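# Loop a rubber band around both bench dogs

## Task

Stretch the rubber band so it goes once around each of the two bench dogs. It must sit against the sides of the dogs above the board and not rest on their tops. At the end the board must lie flat on the table and not be moving.

## Robot and tools

Robot: two arms, left_arm and right_arm, facing each other across a table. left_arm's base is on the +y side. Image left and right do not match these names. Each arm has six joints and a gripper. The fingers point along the gripper's +x axis and close along its y axis. The reported end_effector_position is the midpoint between the fingers, about 3 to 4 cm short of the tips. Only the outer 1.5 cm of each inner finger face is flat.

Frames: the scene frame has its origin at the table centre, +z up, and the table top at z = +0.020 m. left_arm base sits at (+0.045, +0.448, +0.136) m with quat_wxyz (+0.706, 0, 0, -0.709). right_arm base sits at (+0.001, -0.449, +0.072) m with quat_wxyz (+0.707, 0, 0, +0.707). In both base frames up is +z. Each arm's gripper pose, velocities and wrist-camera pose are given in that arm's own base frame. Fixed cameras and the table use the scene frame. Printed hand poses may be off by a few centimetres, more when the arm is stretched far.

Row layout: every command row is one flat list of 14 numbers, all in [-1, 1], covering both arms even when only one moves. The first 7 belong to left_arm and the last 7 to right_arm. Within an arm the order is wrist yaw, wrist roll, elbow, waist, wrist pitch, shoulder, then gripper opening. The same joint order holds for every per-joint list in results. Waist and wrist roll are REVERSED: their signs run opposite to the arm's own convention, both in commands and in results, so a stated range of a to b becomes -b to -a in your numbers.

Joint numbers are offsets, not poses. They count from the 'Joint targets' line as it stands when the action or move begins, not from the previous row. 1.0 equals 0.9615 rad for waist, shoulder and elbow, 1.713 rad for wrist pitch, 1.767 for wrist yaw and 1.728 for wrist roll. Stated ranges (rad, arm's own signs): waist -3.054 to 3.054, shoulder 0.000 to 3.142, elbow 0.000 to 2.356, wrist pitch -1.571 to 1.571, wrist yaw -1.571 to 1.571, wrist roll -3.142 to 3.142. Real ends may differ by up to 0.028 rad. Asking a joint more than 0.028 rad beyond its end gets the action rejected for both arms. The opening value is absolute: +1 fully open, empty fingers meet near -0.78, and lower values add nothing. Closing fully takes about 0.6 s. To hold something, command roughly 0.08 below the grip_measured reading at first contact. To leave a gripper unchanged, resend its current command; 0 is a real command.

execute_actions: actions is a list of actions; each action is a list of up to 15 rows, each row applied for one 1/30 s step, the last row held for any remaining of the 15 steps. An empty list just reports state. cameras chooses which images return (omitted, null or ["all"] gives all; [] gives none).

move: target is either one 14-number row or a list of up to 15 rows, all offsets from the same starting Joint targets. Joints travel together along paths of at least 0.5 s and at most 10 s. speed (rad/s, 0.01 to 2, default 0.5) caps the joint with the longest way to go; one value or one per target. blend (rad) rounds corners at intermediate targets; 0 stops at each. opening_speed (0.2 or more per second on the -1 to +1 scale) ramps finger commands. blocking=false returns after about 0.5 s while the move continues. Paths do not avoid obstacles or the other arm. The result adds a 'move:' line: done, off_target, moving, held or fault, plus limits=held and the farthest-off joint per arm where relevant.

wait: seconds 0 to 10; lets the scene run with commands held. stop: brakes a running move. zoom_image: camera (cam_head_left, cam_head_right, cam_high, cam_low, cam_left_wrist, cam_right_wrist) and region [x0, y0, x1, y1] in pixels, at most 504 by 504; images are 672x504. finished_scene: scene is the current scene's number; irreversible.

Results: Joint positions (rad) and Joint velocities (rad/s) per arm, with the finger-pad gap in metres last (0.080 open). 'within noise' means the arm is still. Joint targets are the base for your next offsets. grip_measured uses the opening scale; grip_effort_n is motor effort (negative closing), not pad force. Joint torques and External joint torques follow joint order; an outside push toward larger positions lowers the external reading. 'joint sent to its limit', 'blocked', 'joint command not followed', MOTOR HOT, TORQUE FAULT and OVER-TEMPERATURE FAULT flag limits, obstructions, clearance edits and overheating.

Cautions: each joint target can lead its measured angle by only about 0.21 to 0.27 rad per step, and a target more than 70 mm from the gripper gets scaled back, so big changes need several actions. Contact torque limits (N m): waist 16.8, shoulder 20.8, elbow 20.8, wrist pitch 5.49, wrist yaw 5.47, wrist roll 5.13; exceeding one halts that arm for 10 s. Avoid fast contacts, deep presses past contact, collisions between arms, dropping or releasing moving parts, and anything leaving the table. To stop pressing on something, command targets back past the measured positions. Holding loads or stretching out heats motors. Brief tugs on held parts or pushes on loose objects can happen.

Each tool is called after "Call:" as a command line: name --argument value for each argument, lists and objects as JSON in quotes; but a table of rows of numbers goes row by row, as --pt "numbers of a row", without its own name.

## Session

Call:
execute_actions --actions '[]'

Scene clock: 0.00 s.
left_arm: end_effector_position=(+0.2724, +0.1218, +0.1277) grip_measured=-0.767 grip_effort_n=n/a end_effector_quat_wxyz=(+0.823, -0.040, +0.567, -0.012) | right_arm: end_effector_position=(+0.3503, -0.2164, +0.2439) grip_measured=+0.573 grip_effort_n=n/a end_effector_quat_wxyz=(+0.904, +0.052, +0.417, +0.079)
Joint names: [wrist yaw, wrist roll, elbow, waist, wrist pitch, shoulder]
Joint positions: left_arm=[0.242 -0.467 1.072 -0.542 -0.917 1.441 0] | right_arm=[-0.615 0.671 1.787 0.766 -1.142 1.798 0.061]
Joint velocities: within noise
Joint torques (N m): no reading
External joint torques (N m): no reading
Heat: left arm: hottest wrist yaw 36 °C (+0.0 °C/min); right arm: hottest wrist yaw 35 °C (+0.0 °C/min).
Joint targets: left_arm=[0.243 -0.467 1.073 -0.542 -0.916 1.441] | right_arm=[-0.616 0.671 1.787 0.766 -1.142 1.799]
Tool commands: left_gripper/opening=-0.766996 right_gripper/opening=+0.572685

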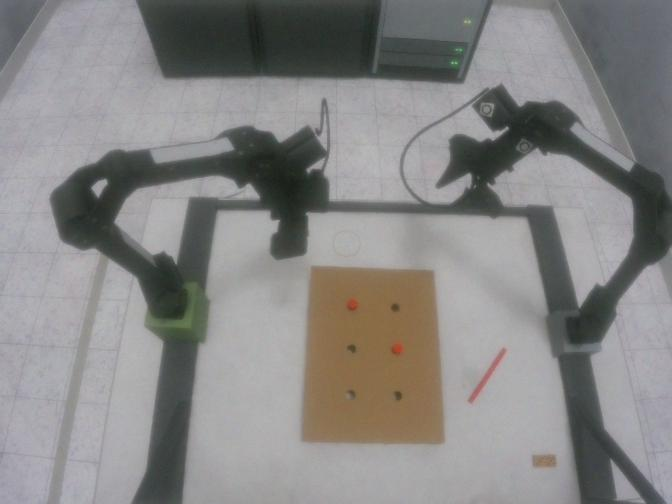

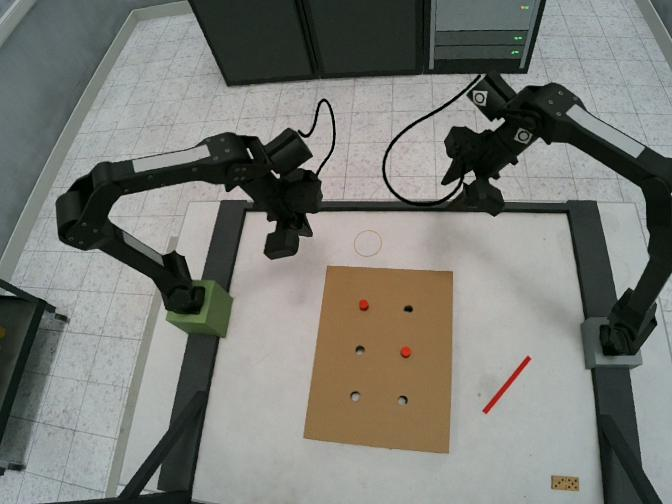

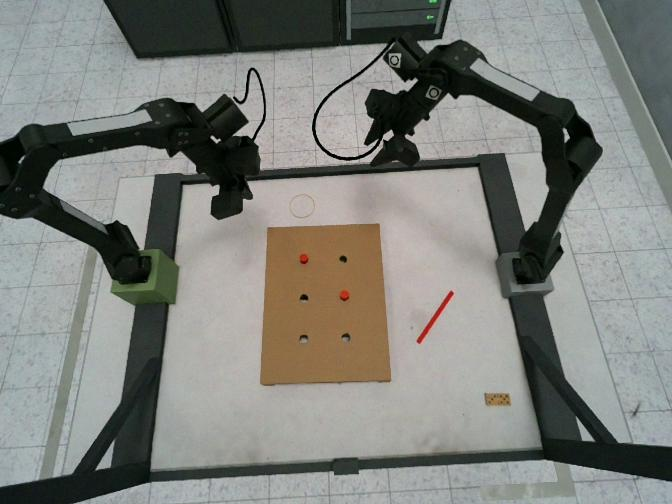

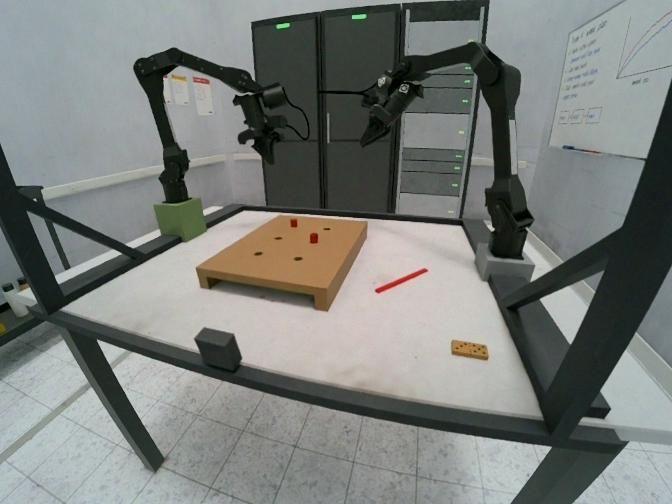

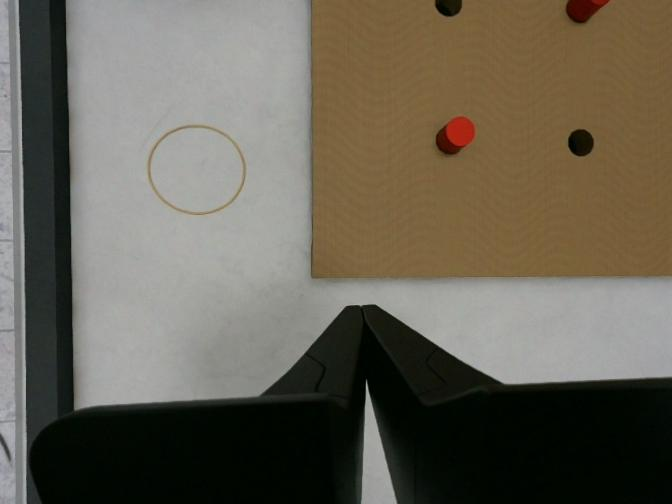

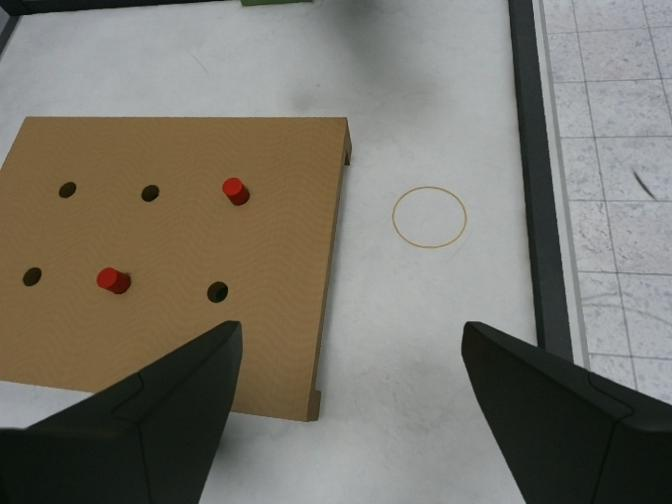

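Call:
zoom_image --camera "cam_right_wrist" --region '[0, 100, 504, 504]'

Call:
zoom_image --camera "cam_high" --region '[180, 140, 400, 320]'

Call:
zoom_image --camera "cam_low" --region '[180, 50, 440, 260]'

Scaled by 1.000.

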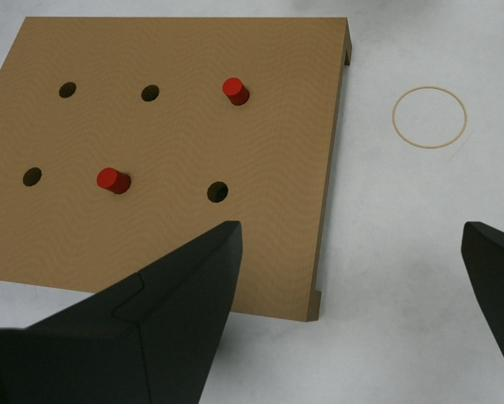

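Scaled by 2.291 from the camera's 672x504 image, which has a finer 960x720 frame.

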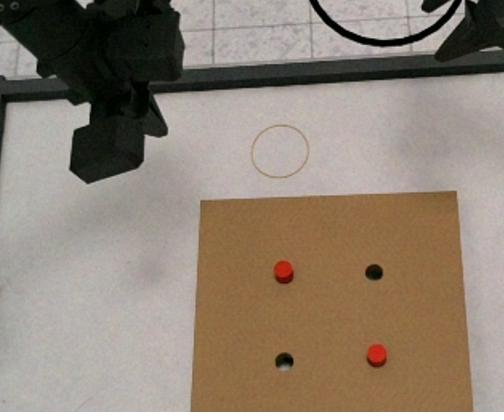

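Scaled by 1.938 from the camera's 672x504 image, which has a finer 960x720 frame.

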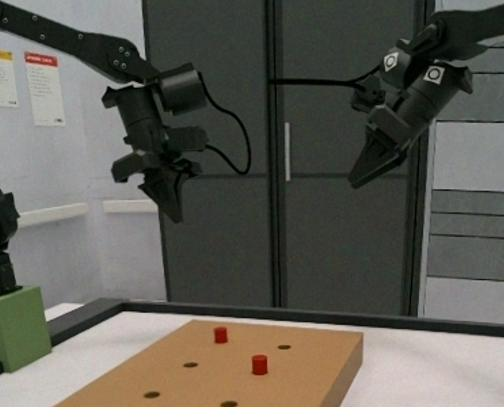

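Call:
move --target '[-0.1375,0.27,0.683,0.049,-0.122,0.763,0.0,0,0,0,0,0,0,0.5727]' --speed 0.7 --cameras '["cam_left_wrist","cam_high","cam_right_wrist"]'

Scene clock: 149.20 s.
left_arm: end_effector_position=(+0.3653, +0.1974, +0.0537) grip_measured=-0.004 grip_effort_n=18.8 end_effector_quat_wxyz=(+0.688, -0.175, +0.684, +0.171) | right_arm: end_effector_position=(+0.3503, -0.2164, +0.2439) grip_measured=+0.573 grip_effort_n=2.1 end_effector_quat_wxyz=(+0.904, +0.052, +0.417, +0.079)
Joint names: [wrist yaw, wrist roll, elbow, waist, wrist pitch, shoulder]
Joint positions: left_arm=[0.006 -0.003 1.719 -0.498 -1.123 2.162 0.035] | right_arm=[-0.615 0.671 1.787 0.766 -1.142 1.798 0.061]
Joint velocities: within noise
Joint torques (N m): left_arm=[-0.22 0.08 7.66 0.25 0.02 -9.23] | right_arm=[-0.49 0.03 6.91 0.04 0.86 -9.84]
External joint torques (N m): left_arm=[-0.21 0.08 1.98 0.33 -0.33 0.73] | right_arm=[-0.11 0.03 0.61 0.07 -0.11 -1.81]
Heat: left arm: hottest wrist pitch 36 °C (+0.0 °C/min); right arm: hottest shoulder 43 °C (+2.0 °C/min).
Joint targets: left_arm=[-0.001 -0.001 1.730 -0.495 -1.125 2.174] | right_arm=[-0.616 0.671 1.787 0.766 -1.142 1.799]
move: done
Images, in order (width x height): cam_high 672x504, cam_left_wrist 672x504, cam_right_wrist 672x504.

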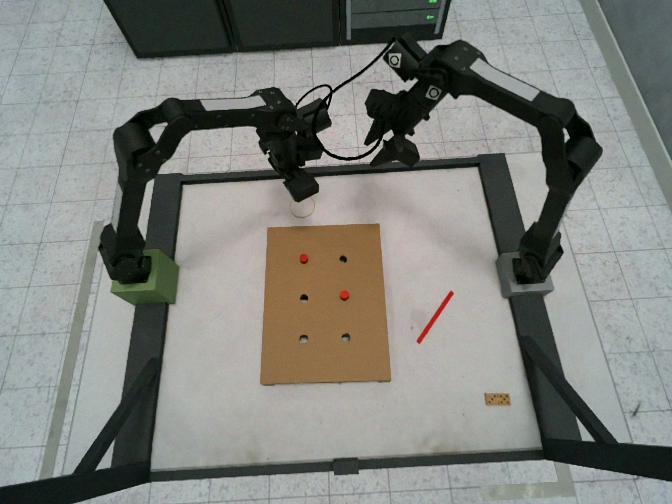

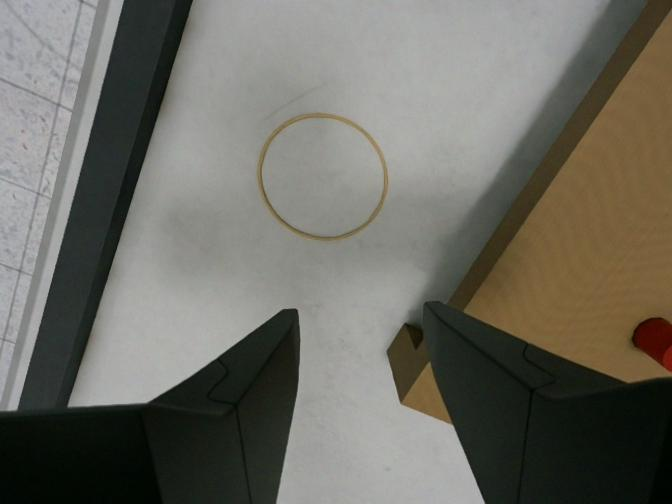

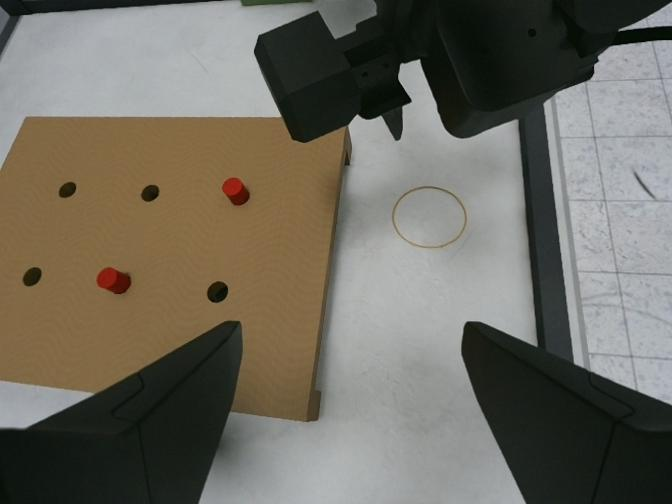

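Call:
move --target '[0,0,-0.1794,0,0.156,0.0998,0.0,0,0,0,0,0,0,0.5727]' --speed 0.5 --cameras '["cam_left_wrist","cam_right_wrist"]'

Scene clock: 183.47 s.
left_arm: end_effector_position=(+0.3679, +0.1988, -0.0215) grip_measured=-0.004 grip_effort_n=18.8 end_effector_quat_wxyz=(+0.692, -0.174, +0.680, +0.173) | right_arm: end_effector_position=(+0.3503, -0.2164, +0.2439) grip_measured=+0.573 grip_effort_n=1.6 end_effector_quat_wxyz=(+0.904, +0.052, +0.417, +0.079)
Joint names: [wrist yaw, wrist roll, elbow, waist, wrist pitch, shoulder]
Joint positions: left_arm=[0.006 -0.003 1.566 -0.498 -0.861 2.26 0.035] | right_arm=[-0.615 0.671 1.787 0.766 -1.142 1.798 0.061]
Joint velocities: within noise
Joint torques (N m): left_arm=[-0.2 0.07 4.97 0.26 0.38 -9.64] | right_arm=[-0.47 0.02 6.89 -0.04 0.87 -9.87]
External joint torques (N m): left_arm=[-0.21 0.07 -0.22 0.2 0.03 0.43] | right_arm=[-0.1 0.01 0.53 -0.13 -0.11 -1.74]
Heat: left arm: hottest shoulder 37 °C (+3.0 °C/min); right arm: hottest shoulder 44 °C (+2.0 °C/min).
Joint targets: left_arm=[0.000 -0.001 1.558 -0.495 -0.858 2.270] | right_arm=[-0.616 0.671 1.787 0.766 -1.142 1.799]
move: done
Images, in order (width x height): cam_left_wrist 672x504, cam_right_wrist 672x504.

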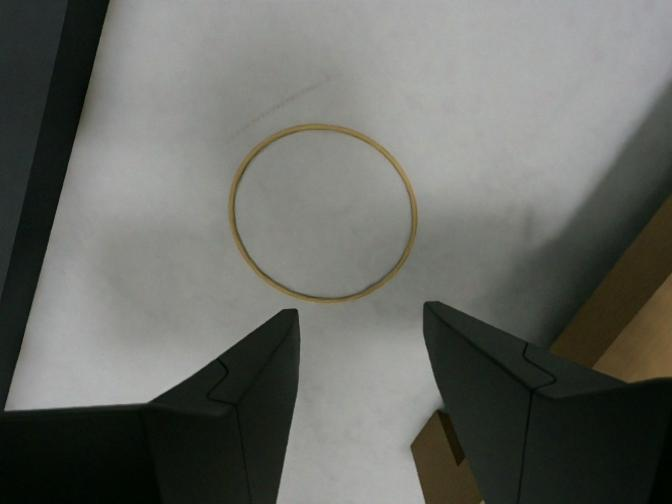

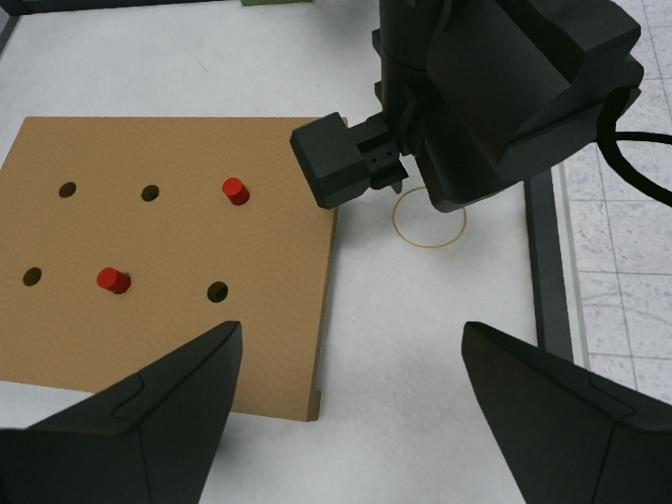

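Call:
move --target '[0,0,-0.0203,0.0468,0.0274,0.0291,0.0,0,0,0,0,0,0,0.5727]' --speed 0.2 --cameras '["cam_left_wrist","cam_low"]'

Scene clock: 213.67 s.
left_arm: end_effector_position=(+0.3771, +0.1817, -0.0358) grip_measured=-0.004 grip_effort_n=18.8 end_effector_quat_wxyz=(+0.696, -0.158, +0.683, +0.157) | right_arm: end_effector_position=(+0.3503, -0.2164, +0.2439) grip_measured=+0.573 grip_effort_n=1.6 end_effector_quat_wxyz=(+0.904, +0.052, +0.417, +0.079)
Joint names: [wrist yaw, wrist roll, elbow, waist, wrist pitch, shoulder]
Joint positions: left_arm=[0.005 -0.002 1.547 -0.451 -0.814 2.286 0.035] | right_arm=[-0.615 0.671 1.787 0.766 -1.142 1.798 0.061]
Joint velocities: within noise
Joint torques (N m): left_arm=[-0.19 0.06 4.69 0.16 0.36 -9.36] | right_arm=[-0.49 0.01 6.94 0.02 0.86 -9.77]
External joint torques (N m): left_arm=[-0.2 0.06 -0.49 0.14 -0.01 0.88] | right_arm=[-0.11 0.01 0.63 0.01 -0.1 -1.72]
Heat: left arm: hottest shoulder 41 °C (+6.0 °C/min); right arm: hottest shoulder 44 °C (+1.0 °C/min).
Joint targets: left_arm=[0.000 0.000 1.538 -0.450 -0.811 2.298] | right_arm=[-0.616 0.671 1.787 0.766 -1.142 1.799]
move: done
Images, in order (width x height): cam_low 672x504, cam_left_wrist 672x504.

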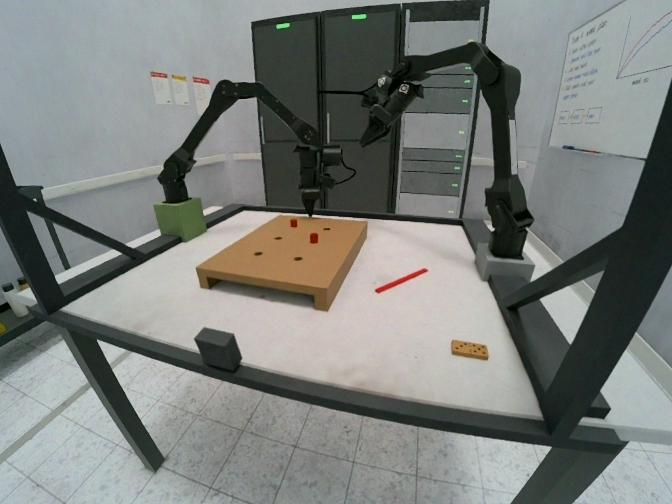

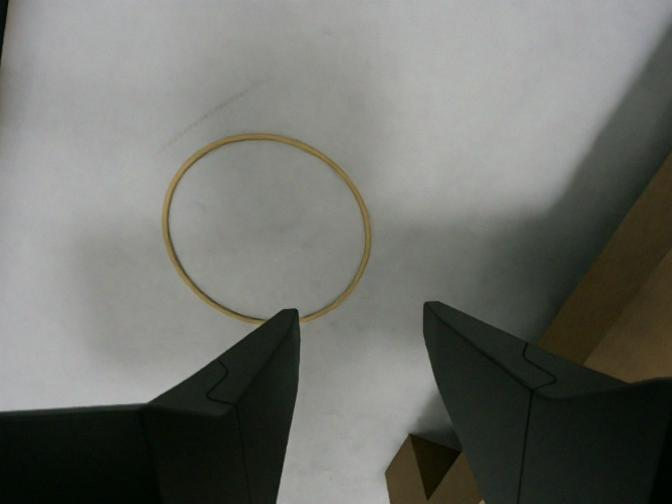

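Call:
zoom_image --camera "cam_low" --region '[230, 140, 390, 260]'

Call:
zoom_image --camera "cam_left_wrist" --region '[160, 120, 480, 360]'

Scaled by 3.150 from the camera's 672x504 image, which has a finer 960x720 frame.

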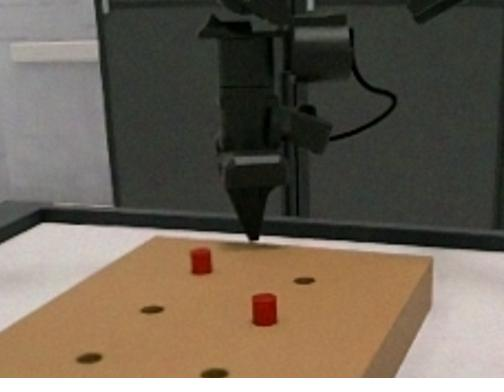

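Scaled by 1.575 from the camera's 672x504 image, which has a finer 960x720 frame.

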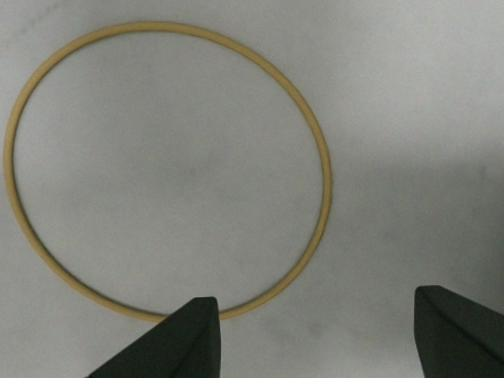

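Call:
move --target '[0,0,0.0475,0.0075,0.0091,0.064,0.0,0,0,0,0,0,0,0.5727]' --speed 0.15 --cameras '["cam_left_wrist","cam_right_wrist"]'

Call:
zoom_image --camera "cam_left_wrist" --region '[160, 120, 480, 360]'

Scene clock: 235.00 s.
left_arm: end_effector_position=(+0.3811, +0.1810, -0.0542) grip_measured=-0.004 grip_effort_n=18.8 end_effector_quat_wxyz=(+0.690, -0.157, +0.690, +0.153) | right_arm: end_effector_position=(+0.3503, -0.2164, +0.2439) grip_measured=+0.573 grip_effort_n=1.6 end_effector_quat_wxyz=(+0.904, +0.052, +0.417, +0.079)
Joint names: [wrist yaw, wrist roll, elbow, waist, wrist pitch, shoulder]
Joint positions: left_arm=[0.005 -0.002 1.573 -0.445 -0.798 2.346 0.035] | right_arm=[-0.615 0.671 1.787 0.766 -1.142 1.798 0.061]
Joint velocities: within noise
Joint torques (N m): left_arm=[-0.2 0.06 6.92 0.22 0.33 -9.52] | right_arm=[-0.48 0 6.84 -0.02 0.87 -9.87]
External joint torques (N m): left_arm=[-0.2 0.06 1.82 0.22 -0.02 0.98] | right_arm=[-0.09 -0.01 0.44 -0.02 -0.13 -1.69]
Heat: left arm: hottest shoulder 41 °C (+4.0 °C/min); right arm: hottest shoulder 45 °C (+1.0 °C/min).
Joint targets: left_arm=[0.000 0.000 1.584 -0.442 -0.795 2.360] | right_arm=[-0.616 0.671 1.787 0.766 -1.142 1.799]
move: done
Images, in order (width x height): cam_left_wrist 672x504, cam_right_wrist 672x504.

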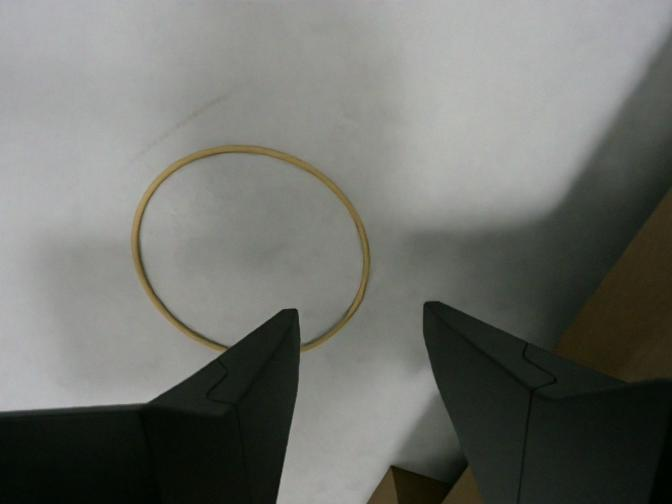

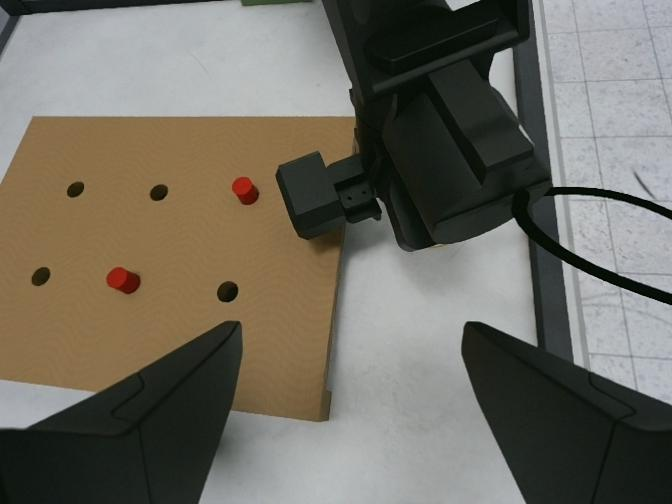

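Scaled by 1.575 from the camera's 672x504 image, which has a finer 960x720 frame.

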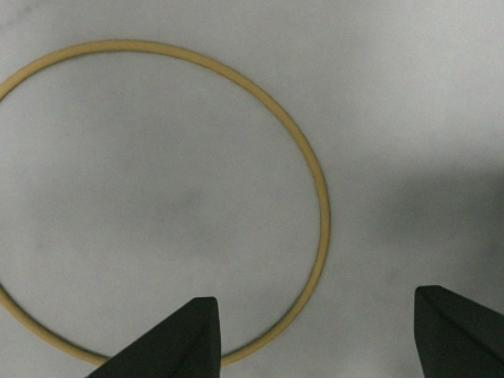

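Call:
move --target '[0,0,0.0661,0.0073,-0.0099,0.0484,0.0,0,0,0,0,0,0,0.5727]' --speed 0.1 --cameras '["cam_left_wrist"]'

Call:
zoom_image --camera "cam_left_wrist" --region '[160, 120, 480, 360]'

Scene clock: 253.17 s.
left_arm: end_effector_position=(+0.3931, +0.1834, -0.0592) grip_measured=-0.004 grip_effort_n=18.8 end_effector_quat_wxyz=(+0.692, -0.154, +0.688, +0.151) | right_arm: end_effector_position=(+0.3503, -0.2164, +0.2439) grip_measured=+0.573 grip_effort_n=1.6 end_effector_quat_wxyz=(+0.904, +0.052, +0.417, +0.079)
Joint names: [wrist yaw, wrist roll, elbow, waist, wrist pitch, shoulder]
Joint positions: left_arm=[0.005 -0.002 1.636 -0.438 -0.81 2.392 0.035] | right_arm=[-0.615 0.671 1.787 0.766 -1.142 1.798 0.061]
Joint velocities: within noise
Joint torques (N m): left_arm=[-0.19 0.06 6.88 0.26 0.01 -9.81] | right_arm=[-0.49 0.01 6.91 0.01 0.87 -9.86]
External joint torques (N m): left_arm=[-0.19 0.06 1.79 0.25 -0.33 0.94] | right_arm=[-0.1 0 0.56 0.02 -0.1 -1.71]
Heat: left arm: hottest shoulder 40 °C (+1.0 °C/min); right arm: hottest shoulder 45 °C (+1.0 °C/min).
Joint targets: left_arm=[0.000 0.000 1.647 -0.435 -0.812 2.406] | right_arm=[-0.616 0.671 1.787 0.766 -1.142 1.799]
move: done
Images, in order (width x height): cam_left_wrist 672x504.

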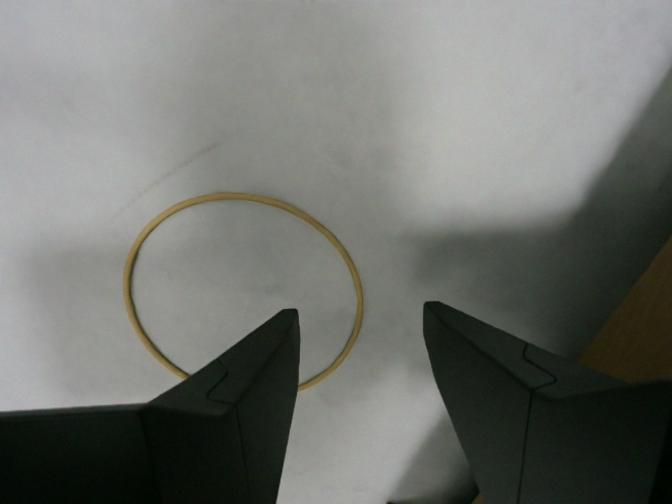

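Scaled by 1.575 from the camera's 672x504 image, which has a finer 960x720 frame.

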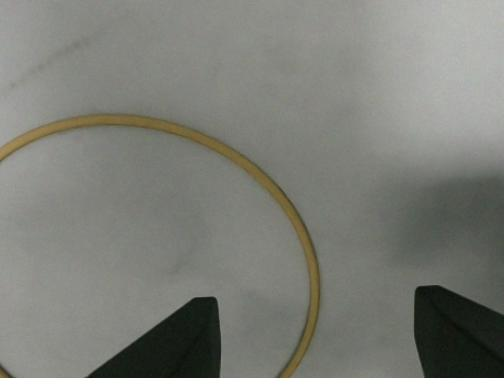

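Call:
move --target '[0,0,-0.0053,0,0.011,0.0144,0.0,0,0,0,0,0,0,0.5727]' --speed 0.06 --cameras '["cam_left_wrist"]'

Call:
zoom_image --camera "cam_left_wrist" --region '[160, 160, 480, 400]'

Scene clock: 263.80 s.
left_arm: end_effector_position=(+0.3938, +0.1838, -0.0649) grip_measured=-0.004 grip_effort_n=18.8 end_effector_quat_wxyz=(+0.692, -0.154, +0.688, +0.151) | right_arm: end_effector_position=(+0.3503, -0.2164, +0.2439) grip_measured=+0.573 grip_effort_n=1.6 end_effector_quat_wxyz=(+0.904, +0.052, +0.417, +0.079)
Joint names: [wrist yaw, wrist roll, elbow, waist, wrist pitch, shoulder]
Joint positions: left_arm=[0.005 -0.002 1.637 -0.438 -0.796 2.406 0.035] | right_arm=[-0.615 0.671 1.787 0.766 -1.142 1.798 0.061]
Joint velocities: within noise
Joint torques (N m): left_arm=[-0.19 0.06 6.28 0.22 0.34 -9.84] | right_arm=[-0.48 0.01 6.87 -0.04 0.88 -9.84]
External joint torques (N m): left_arm=[-0.19 0.06 1.22 0.31 0 0.98] | right_arm=[-0.1 0.01 0.56 -0.03 -0.07 -1.71]
Heat: left arm: hottest shoulder 41 °C (+0.0 °C/min); right arm: hottest shoulder 45 °C (+1.0 °C/min).
Joint targets: left_arm=[0.000 -0.001 1.642 -0.435 -0.793 2.420] | right_arm=[-0.616 0.671 1.787 0.766 -1.142 1.799]
move: done
Images, in order (width x height): cam_left_wrist 672x504.

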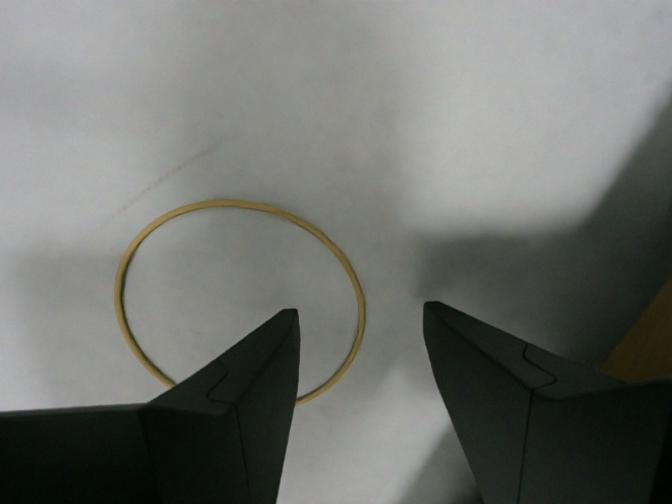

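Scaled by 1.575 from the camera's 672x504 image, which has a finer 960x720 frame.

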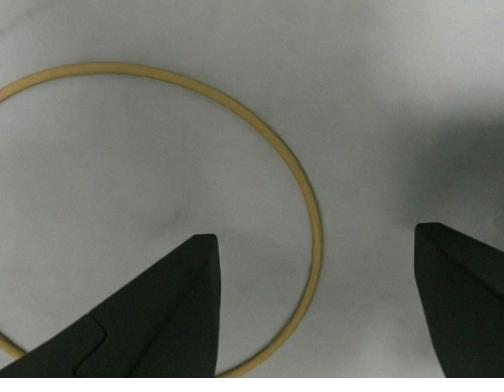

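Call:
move --target '[0,0,-0.004,0,0.008,0.0105,0.0,0,0,0,0,0,0,0.5727]' --speed 0.04 --cameras '["cam_left_wrist"]'

Call:
zoom_image --camera "cam_low" --region '[230, 140, 390, 260]'

Scene clock: 273.40 s.
left_arm: end_effector_position=(+0.3950, +0.1843, -0.0690) grip_measured=-0.004 grip_effort_n=18.8 end_effector_quat_wxyz=(+0.694, -0.154, +0.687, +0.152) | right_arm: end_effector_position=(+0.3503, -0.2164, +0.2439) grip_measured=+0.573 grip_effort_n=1.6 end_effector_quat_wxyz=(+0.904, +0.052, +0.417, +0.079)
Joint names: [wrist yaw, wrist roll, elbow, waist, wrist pitch, shoulder]
Joint positions: left_arm=[0.005 -0.002 1.637 -0.438 -0.783 2.416 0.035] | right_arm=[-0.615 0.671 1.787 0.766 -1.142 1.798 0.061]
Joint velocities: within noise
Joint torques (N m): left_arm=[-0.2 0.08 5.84 0.26 0.34 -9.8] | right_arm=[-0.49 0.03 6.81 -0.04 0.86 -9.75]
External joint torques (N m): left_arm=[-0.2 0.08 0.71 0.23 -0.03 1.17] | right_arm=[-0.11 0.02 0.47 -0.05 -0.13 -1.69]
Heat: left arm: hottest shoulder 42 °C (+1.0 °C/min); right arm: hottest shoulder 45 °C (+1.0 °C/min).
Joint targets: left_arm=[0.000 -0.001 1.638 -0.435 -0.780 2.430] | right_arm=[-0.616 0.671 1.787 0.766 -1.142 1.799]
move: done
Images, in order (width x height): cam_left_wrist 672x504.

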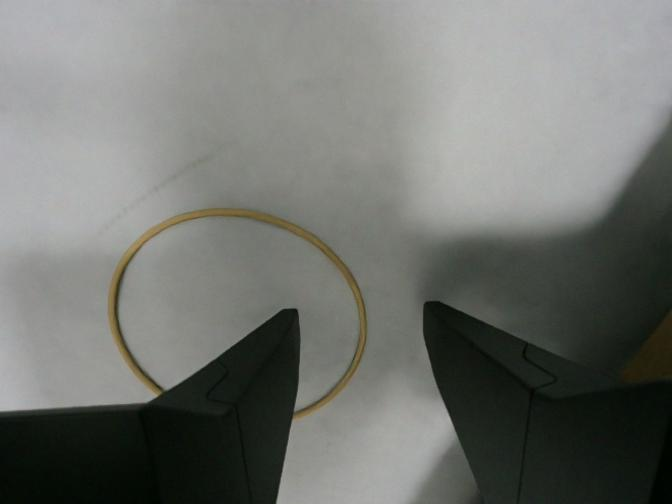

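This scene's latest camera images include none from cam_low. They are from: cam_left_wrist. cam_low's image comes with the result of a call that names it in "cameras".

Call:
move --target '[0,0,-0.004,0,0.008,0.0105,0.0,0,0,0,0,0,0,0.5727]' --speed 0.04 --cameras '["cam_left_wrist","cam_low"]'

Call:
zoom_image --camera "cam_left_wrist" --region '[200, 200, 480, 410]'

Call:
zoom_image --camera "cam_low" --region '[230, 140, 390, 260]'

Scene clock: 280.47 s.
left_arm: end_effector_position=(+0.3961, +0.1848, -0.0731) grip_measured=-0.004 grip_effort_n=18.8 end_effector_quat_wxyz=(+0.695, -0.154, +0.686, +0.152) | right_arm: end_effector_position=(+0.3503, -0.2164, +0.2439) grip_measured=+0.573 grip_effort_n=1.6 end_effector_quat_wxyz=(+0.904, +0.052, +0.417, +0.079)
Joint names: [wrist yaw, wrist roll, elbow, waist, wrist pitch, shoulder]
Joint positions: left_arm=[0.005 -0.002 1.637 -0.438 -0.769 2.426 0.035] | right_arm=[-0.615 0.671 1.787 0.766 -1.142 1.798 0.061]
Joint velocities: within noise
Joint torques (N m): left_arm=[-0.2 0.06 5.36 0.25 0.35 -9.85] | right_arm=[-0.48 0.01 6.88 -0.01 0.85 -9.82]
External joint torques (N m): left_arm=[-0.2 0.06 0.32 0.25 -0.01 1.03] | right_arm=[-0.1 0.01 0.51 -0.01 -0.12 -1.63]
Heat: left arm: hottest shoulder 43 °C (+2.0 °C/min); right arm: hottest shoulder 46 °C (+1.0 °C/min).
Joint targets: left_arm=[0.000 -0.001 1.634 -0.435 -0.766 2.440] | right_arm=[-0.616 0.671 1.787 0.766 -1.142 1.799]
move: done
Images, in order (width x height): cam_low 672x504, cam_left_wrist 672x504.

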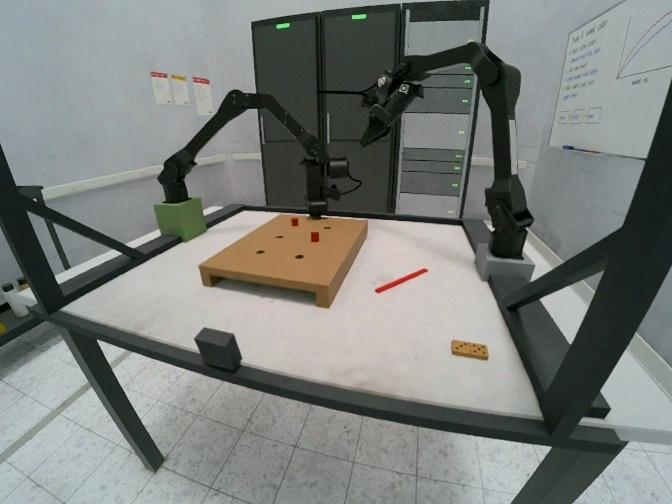

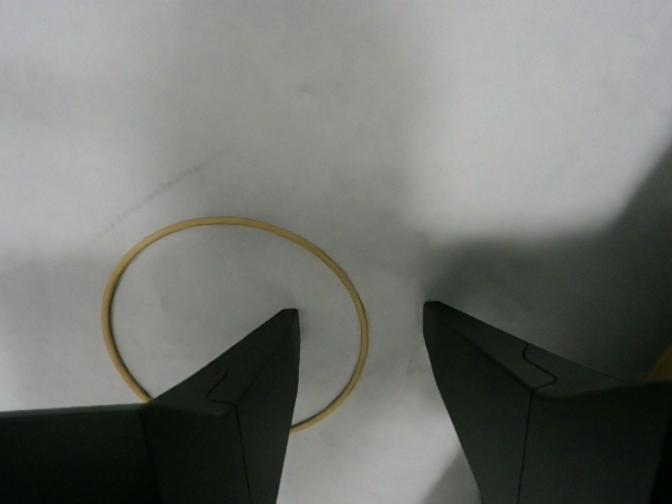

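Scaled by 1.800 from the camera's 672x504 image, which has a finer 960x720 frame.

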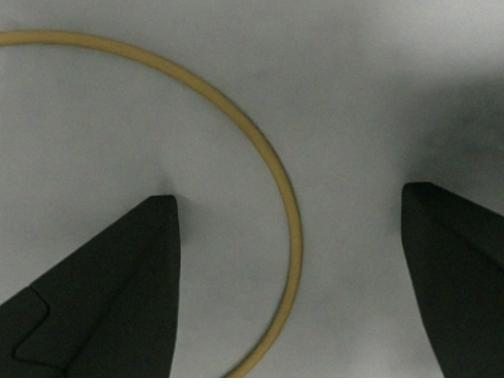

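Scaled by 3.150 from the camera's 672x504 image, which has a finer 960x720 frame.

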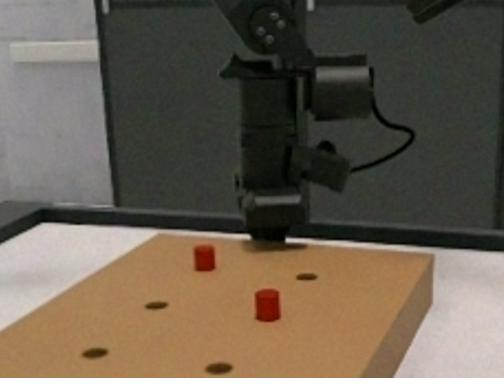

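Call:
move --target '[0,0,-0.003,0,0.006,0.0079,0.0,0,0,0,0,0,0,0.5727]' --speed 0.03 --cameras '["cam_left_wrist"]'

Call:
zoom_image --camera "cam_left_wrist" --region '[200, 200, 480, 410]'

Scene clock: 287.60 s.
left_arm: end_effector_position=(+0.3969, +0.1853, -0.0739) grip_measured=-0.004 grip_effort_n=18.8 end_effector_quat_wxyz=(+0.696, -0.154, +0.684, +0.153) | right_arm: end_effector_position=(+0.3503, -0.2164, +0.2439) grip_measured=+0.573 grip_effort_n=1.2 end_effector_quat_wxyz=(+0.904, +0.052, +0.417, +0.079)
Joint names: [wrist yaw, wrist roll, elbow, waist, wrist pitch, shoulder]
Joint positions: left_arm=[0.005 -0.002 1.637 -0.438 -0.764 2.428 0.035] | right_arm=[-0.615 0.671 1.787 0.766 -1.142 1.798 0.061]
Joint velocities: within noise
Joint torques (N m): left_arm=[-0.18 0.04 5.03 0.33 0.68 -9.1] | right_arm=[-0.48 0 6.87 0.02 0.88 -9.9]
External joint torques (N m): left_arm=[-0.18 0.04 -0.07 0.31 0.29 1.86] | right_arm=[-0.11 0 0.59 -0.04 -0.08 -1.91]
Heat: left arm: hottest shoulder 43 °C (+2.0 °C/min); right arm: hottest shoulder 46 °C (+1.0 °C/min).
Joint targets: left_arm=[0.000 -0.001 1.631 -0.435 -0.756 2.448] | right_arm=[-0.616 0.671 1.787 0.766 -1.142 1.799]
move: done
Images, in order (width x height): cam_left_wrist 672x504.

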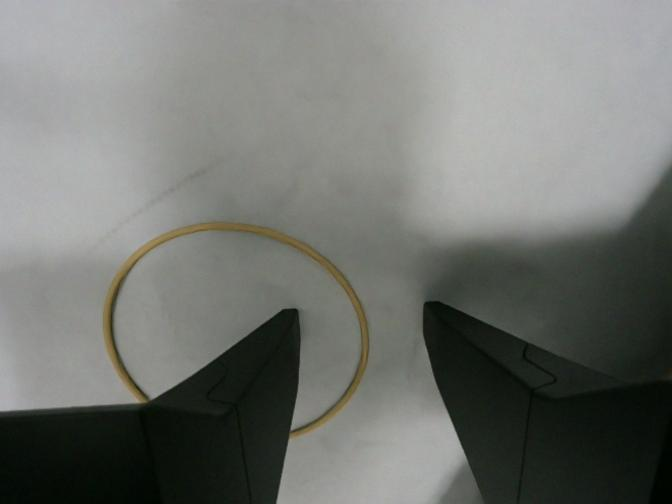

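Scaled by 1.800 from the camera's 672x504 image, which has a finer 960x720 frame.

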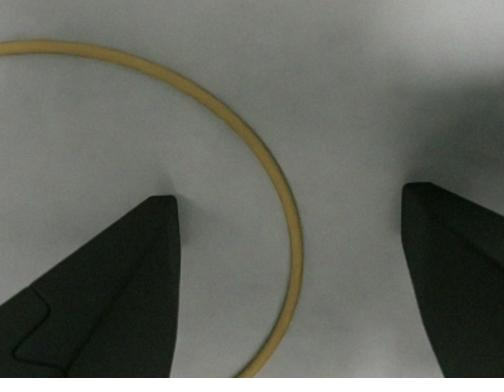

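Call:
move --target '[0,0,0,0,0,0,-1,0,0,0,0,0,0,0.5727]' --opening_speed 0.5 --cameras '["cam_left_wrist"]'

Call:
zoom_image --camera "cam_left_wrist" --region '[200, 200, 480, 410]'

Scene clock: 296.30 s.
left_arm: end_effector_position=(+0.3975, +0.1864, -0.0740) grip_measured=-0.769 grip_effort_n=-83.5 end_effector_quat_wxyz=(+0.697, -0.152, +0.683, +0.155) | right_arm: end_effector_position=(+0.3503, -0.2164, +0.2439) grip_measured=+0.573 grip_effort_n=2.1 end_effector_quat_wxyz=(+0.904, +0.052, +0.417, +0.079)
Joint names: [wrist yaw, wrist roll, elbow, waist, wrist pitch, shoulder]
Joint positions: left_arm=[0 -0.002 1.637 -0.438 -0.759 2.428 0] | right_arm=[-0.615 0.671 1.787 0.766 -1.142 1.798 0.061]
Joint velocities: within noise
Joint torques (N m): left_arm=[0 0.04 5.08 0.18 0.36 -9.13] | right_arm=[-0.48 0 6.93 -0.08 0.86 -9.78]
External joint torques (N m): left_arm=[0 0.04 0.01 0.11 -0.03 1.77] | right_arm=[-0.09 0 0.63 -0.1 -0.11 -1.76]
Heat: left arm: hottest shoulder 44 °C (+3.0 °C/min); right arm: hottest shoulder 46 °C (+1.0 °C/min).
Joint targets: left_arm=[-0.001 0.000 1.631 -0.436 -0.756 2.448] | right_arm=[-0.616 0.671 1.787 0.766 -1.142 1.799]
move: done
Images, in order (width x height): cam_left_wrist 672x504.

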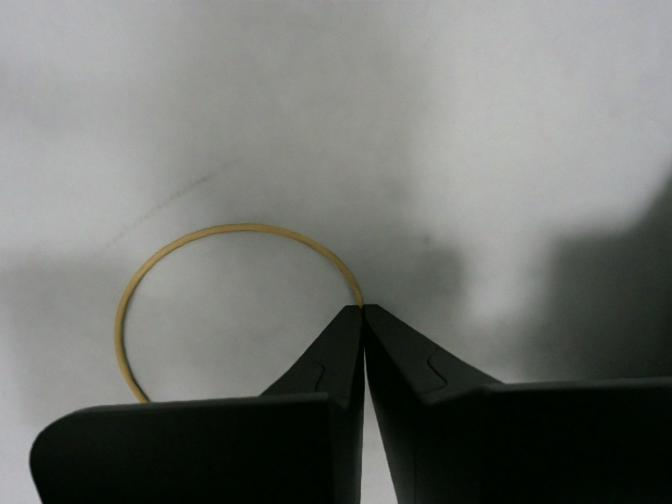

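Scaled by 1.800 from the camera's 672x504 image, which has a finer 960x720 frame.

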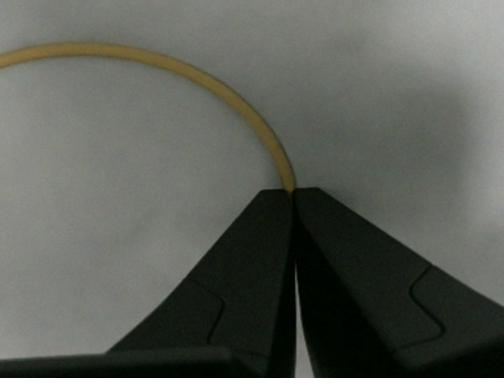

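Call:
move --target '[0,0,0.1093,0,-0.148,-0.1567,-1,0,0,0,0,0,0,0.5727]' --speed 0.2 --cameras '["cam_left_wrist","cam_low","cam_right_wrist","cam_head_right"]'

Scene clock: 305.33 s.
left_arm: end_effector_position=(+0.3906, +0.1832, -0.0036) grip_measured=-0.769 grip_effort_n=-83.5 end_effector_quat_wxyz=(+0.684, -0.155, +0.696, +0.152) | right_arm: end_effector_position=(+0.3503, -0.2164, +0.2439) grip_measured=+0.573 grip_effort_n=0.7 end_effector_quat_wxyz=(+0.904, +0.052, +0.417, +0.079)
Joint names: [wrist yaw, wrist roll, elbow, waist, wrist pitch, shoulder]
Joint positions: left_arm=[0 -0.002 1.727 -0.438 -1.007 2.308 0] | right_arm=[-0.615 0.671 1.787 0.766 -1.142 1.798 0.061]
Joint velocities: within noise
Joint torques (N m): left_arm=[-0.02 0.04 7.28 0.21 -0.03 -12.79] | right_arm=[-0.46 0.02 6.87 -0.06 0.85 -9.81]
External joint torques (N m): left_arm=[-0.01 0.04 1.77 0.24 -0.36 -2.09] | right_arm=[-0.09 0.02 0.6 -0.09 -0.11 -1.81]
Heat: left arm: hottest shoulder 45 °C (+5.1 °C/min); right arm: hottest shoulder 46 °C (+1.0 °C/min).
Joint targets: left_arm=[-0.001 0.000 1.737 -0.436 -1.010 2.297] | right_arm=[-0.616 0.671 1.787 0.766 -1.142 1.799]
move: done
Images, in order (width x height): cam_head_right 672x504, cam_low 672x504, cam_left_wrist 672x504, cam_right_wrist 672x504.

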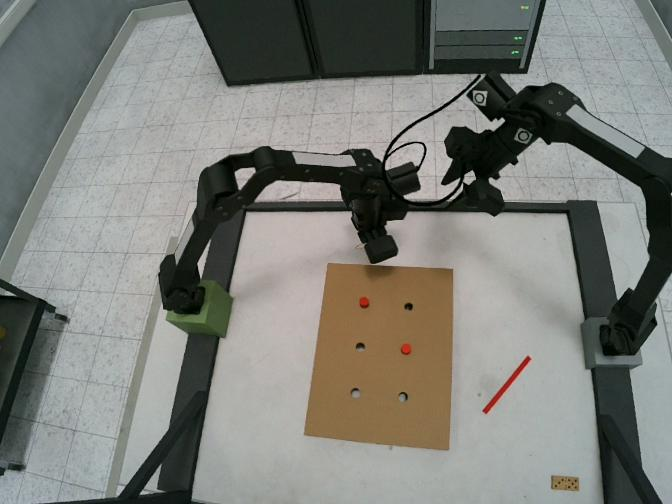

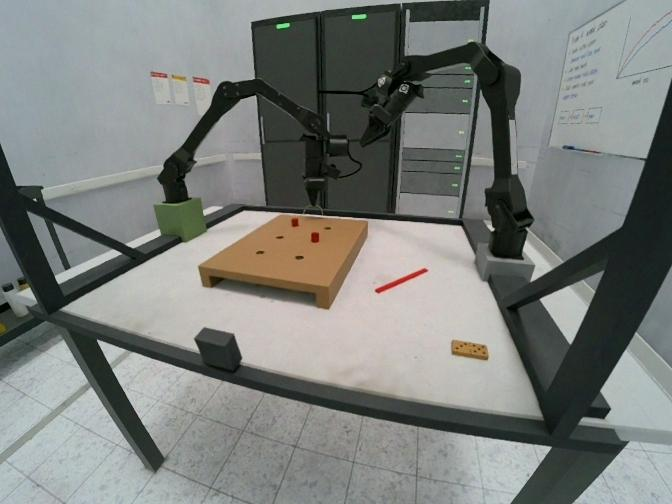

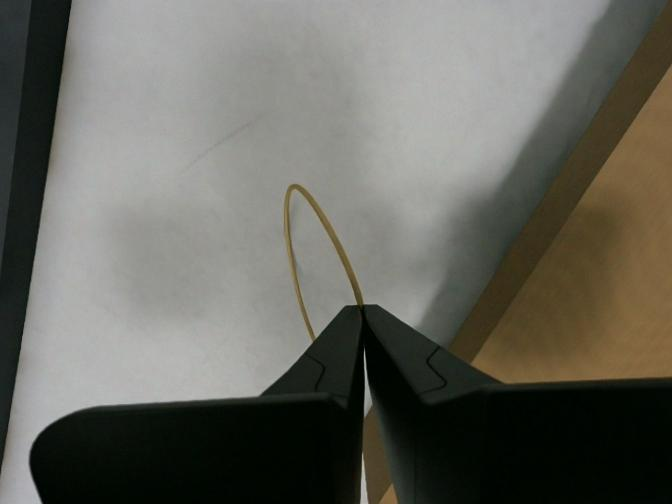

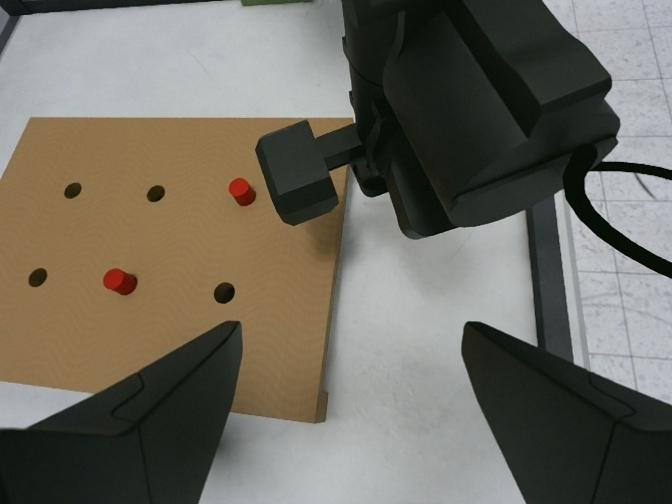

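Call:
zoom_image --camera "cam_low" --region '[260, 150, 380, 240]'

Call:
zoom_image --camera "cam_left_wrist" --region '[200, 160, 480, 370]'

Call:
zoom_image --camera "cam_head_right" --region '[320, 190, 480, 370]'

Scaled by 4.200 from the camera's 672x504 image, which has a finer 960x720 frame.

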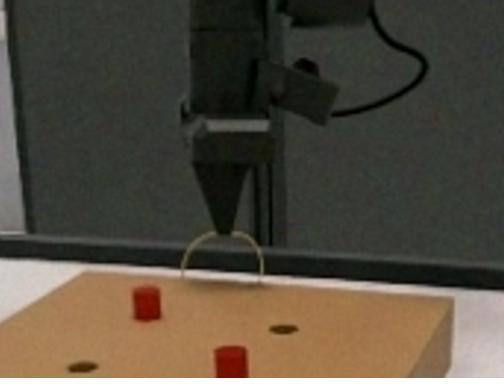

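Scaled by 1.800 from the camera's 672x504 image, which has a finer 960x720 frame.

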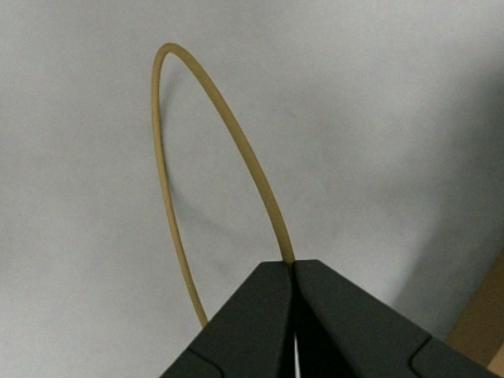

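Scaled by 2.800 from the camera's 672x504 image, which has a finer 960x720 frame.

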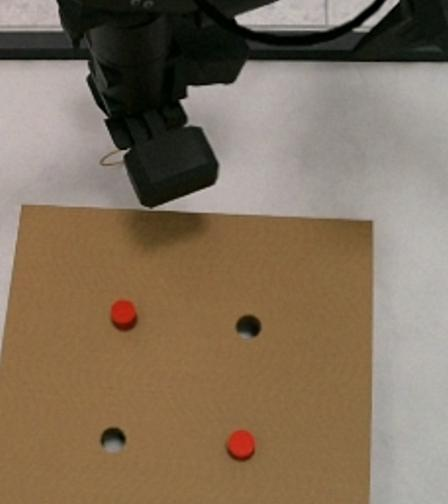

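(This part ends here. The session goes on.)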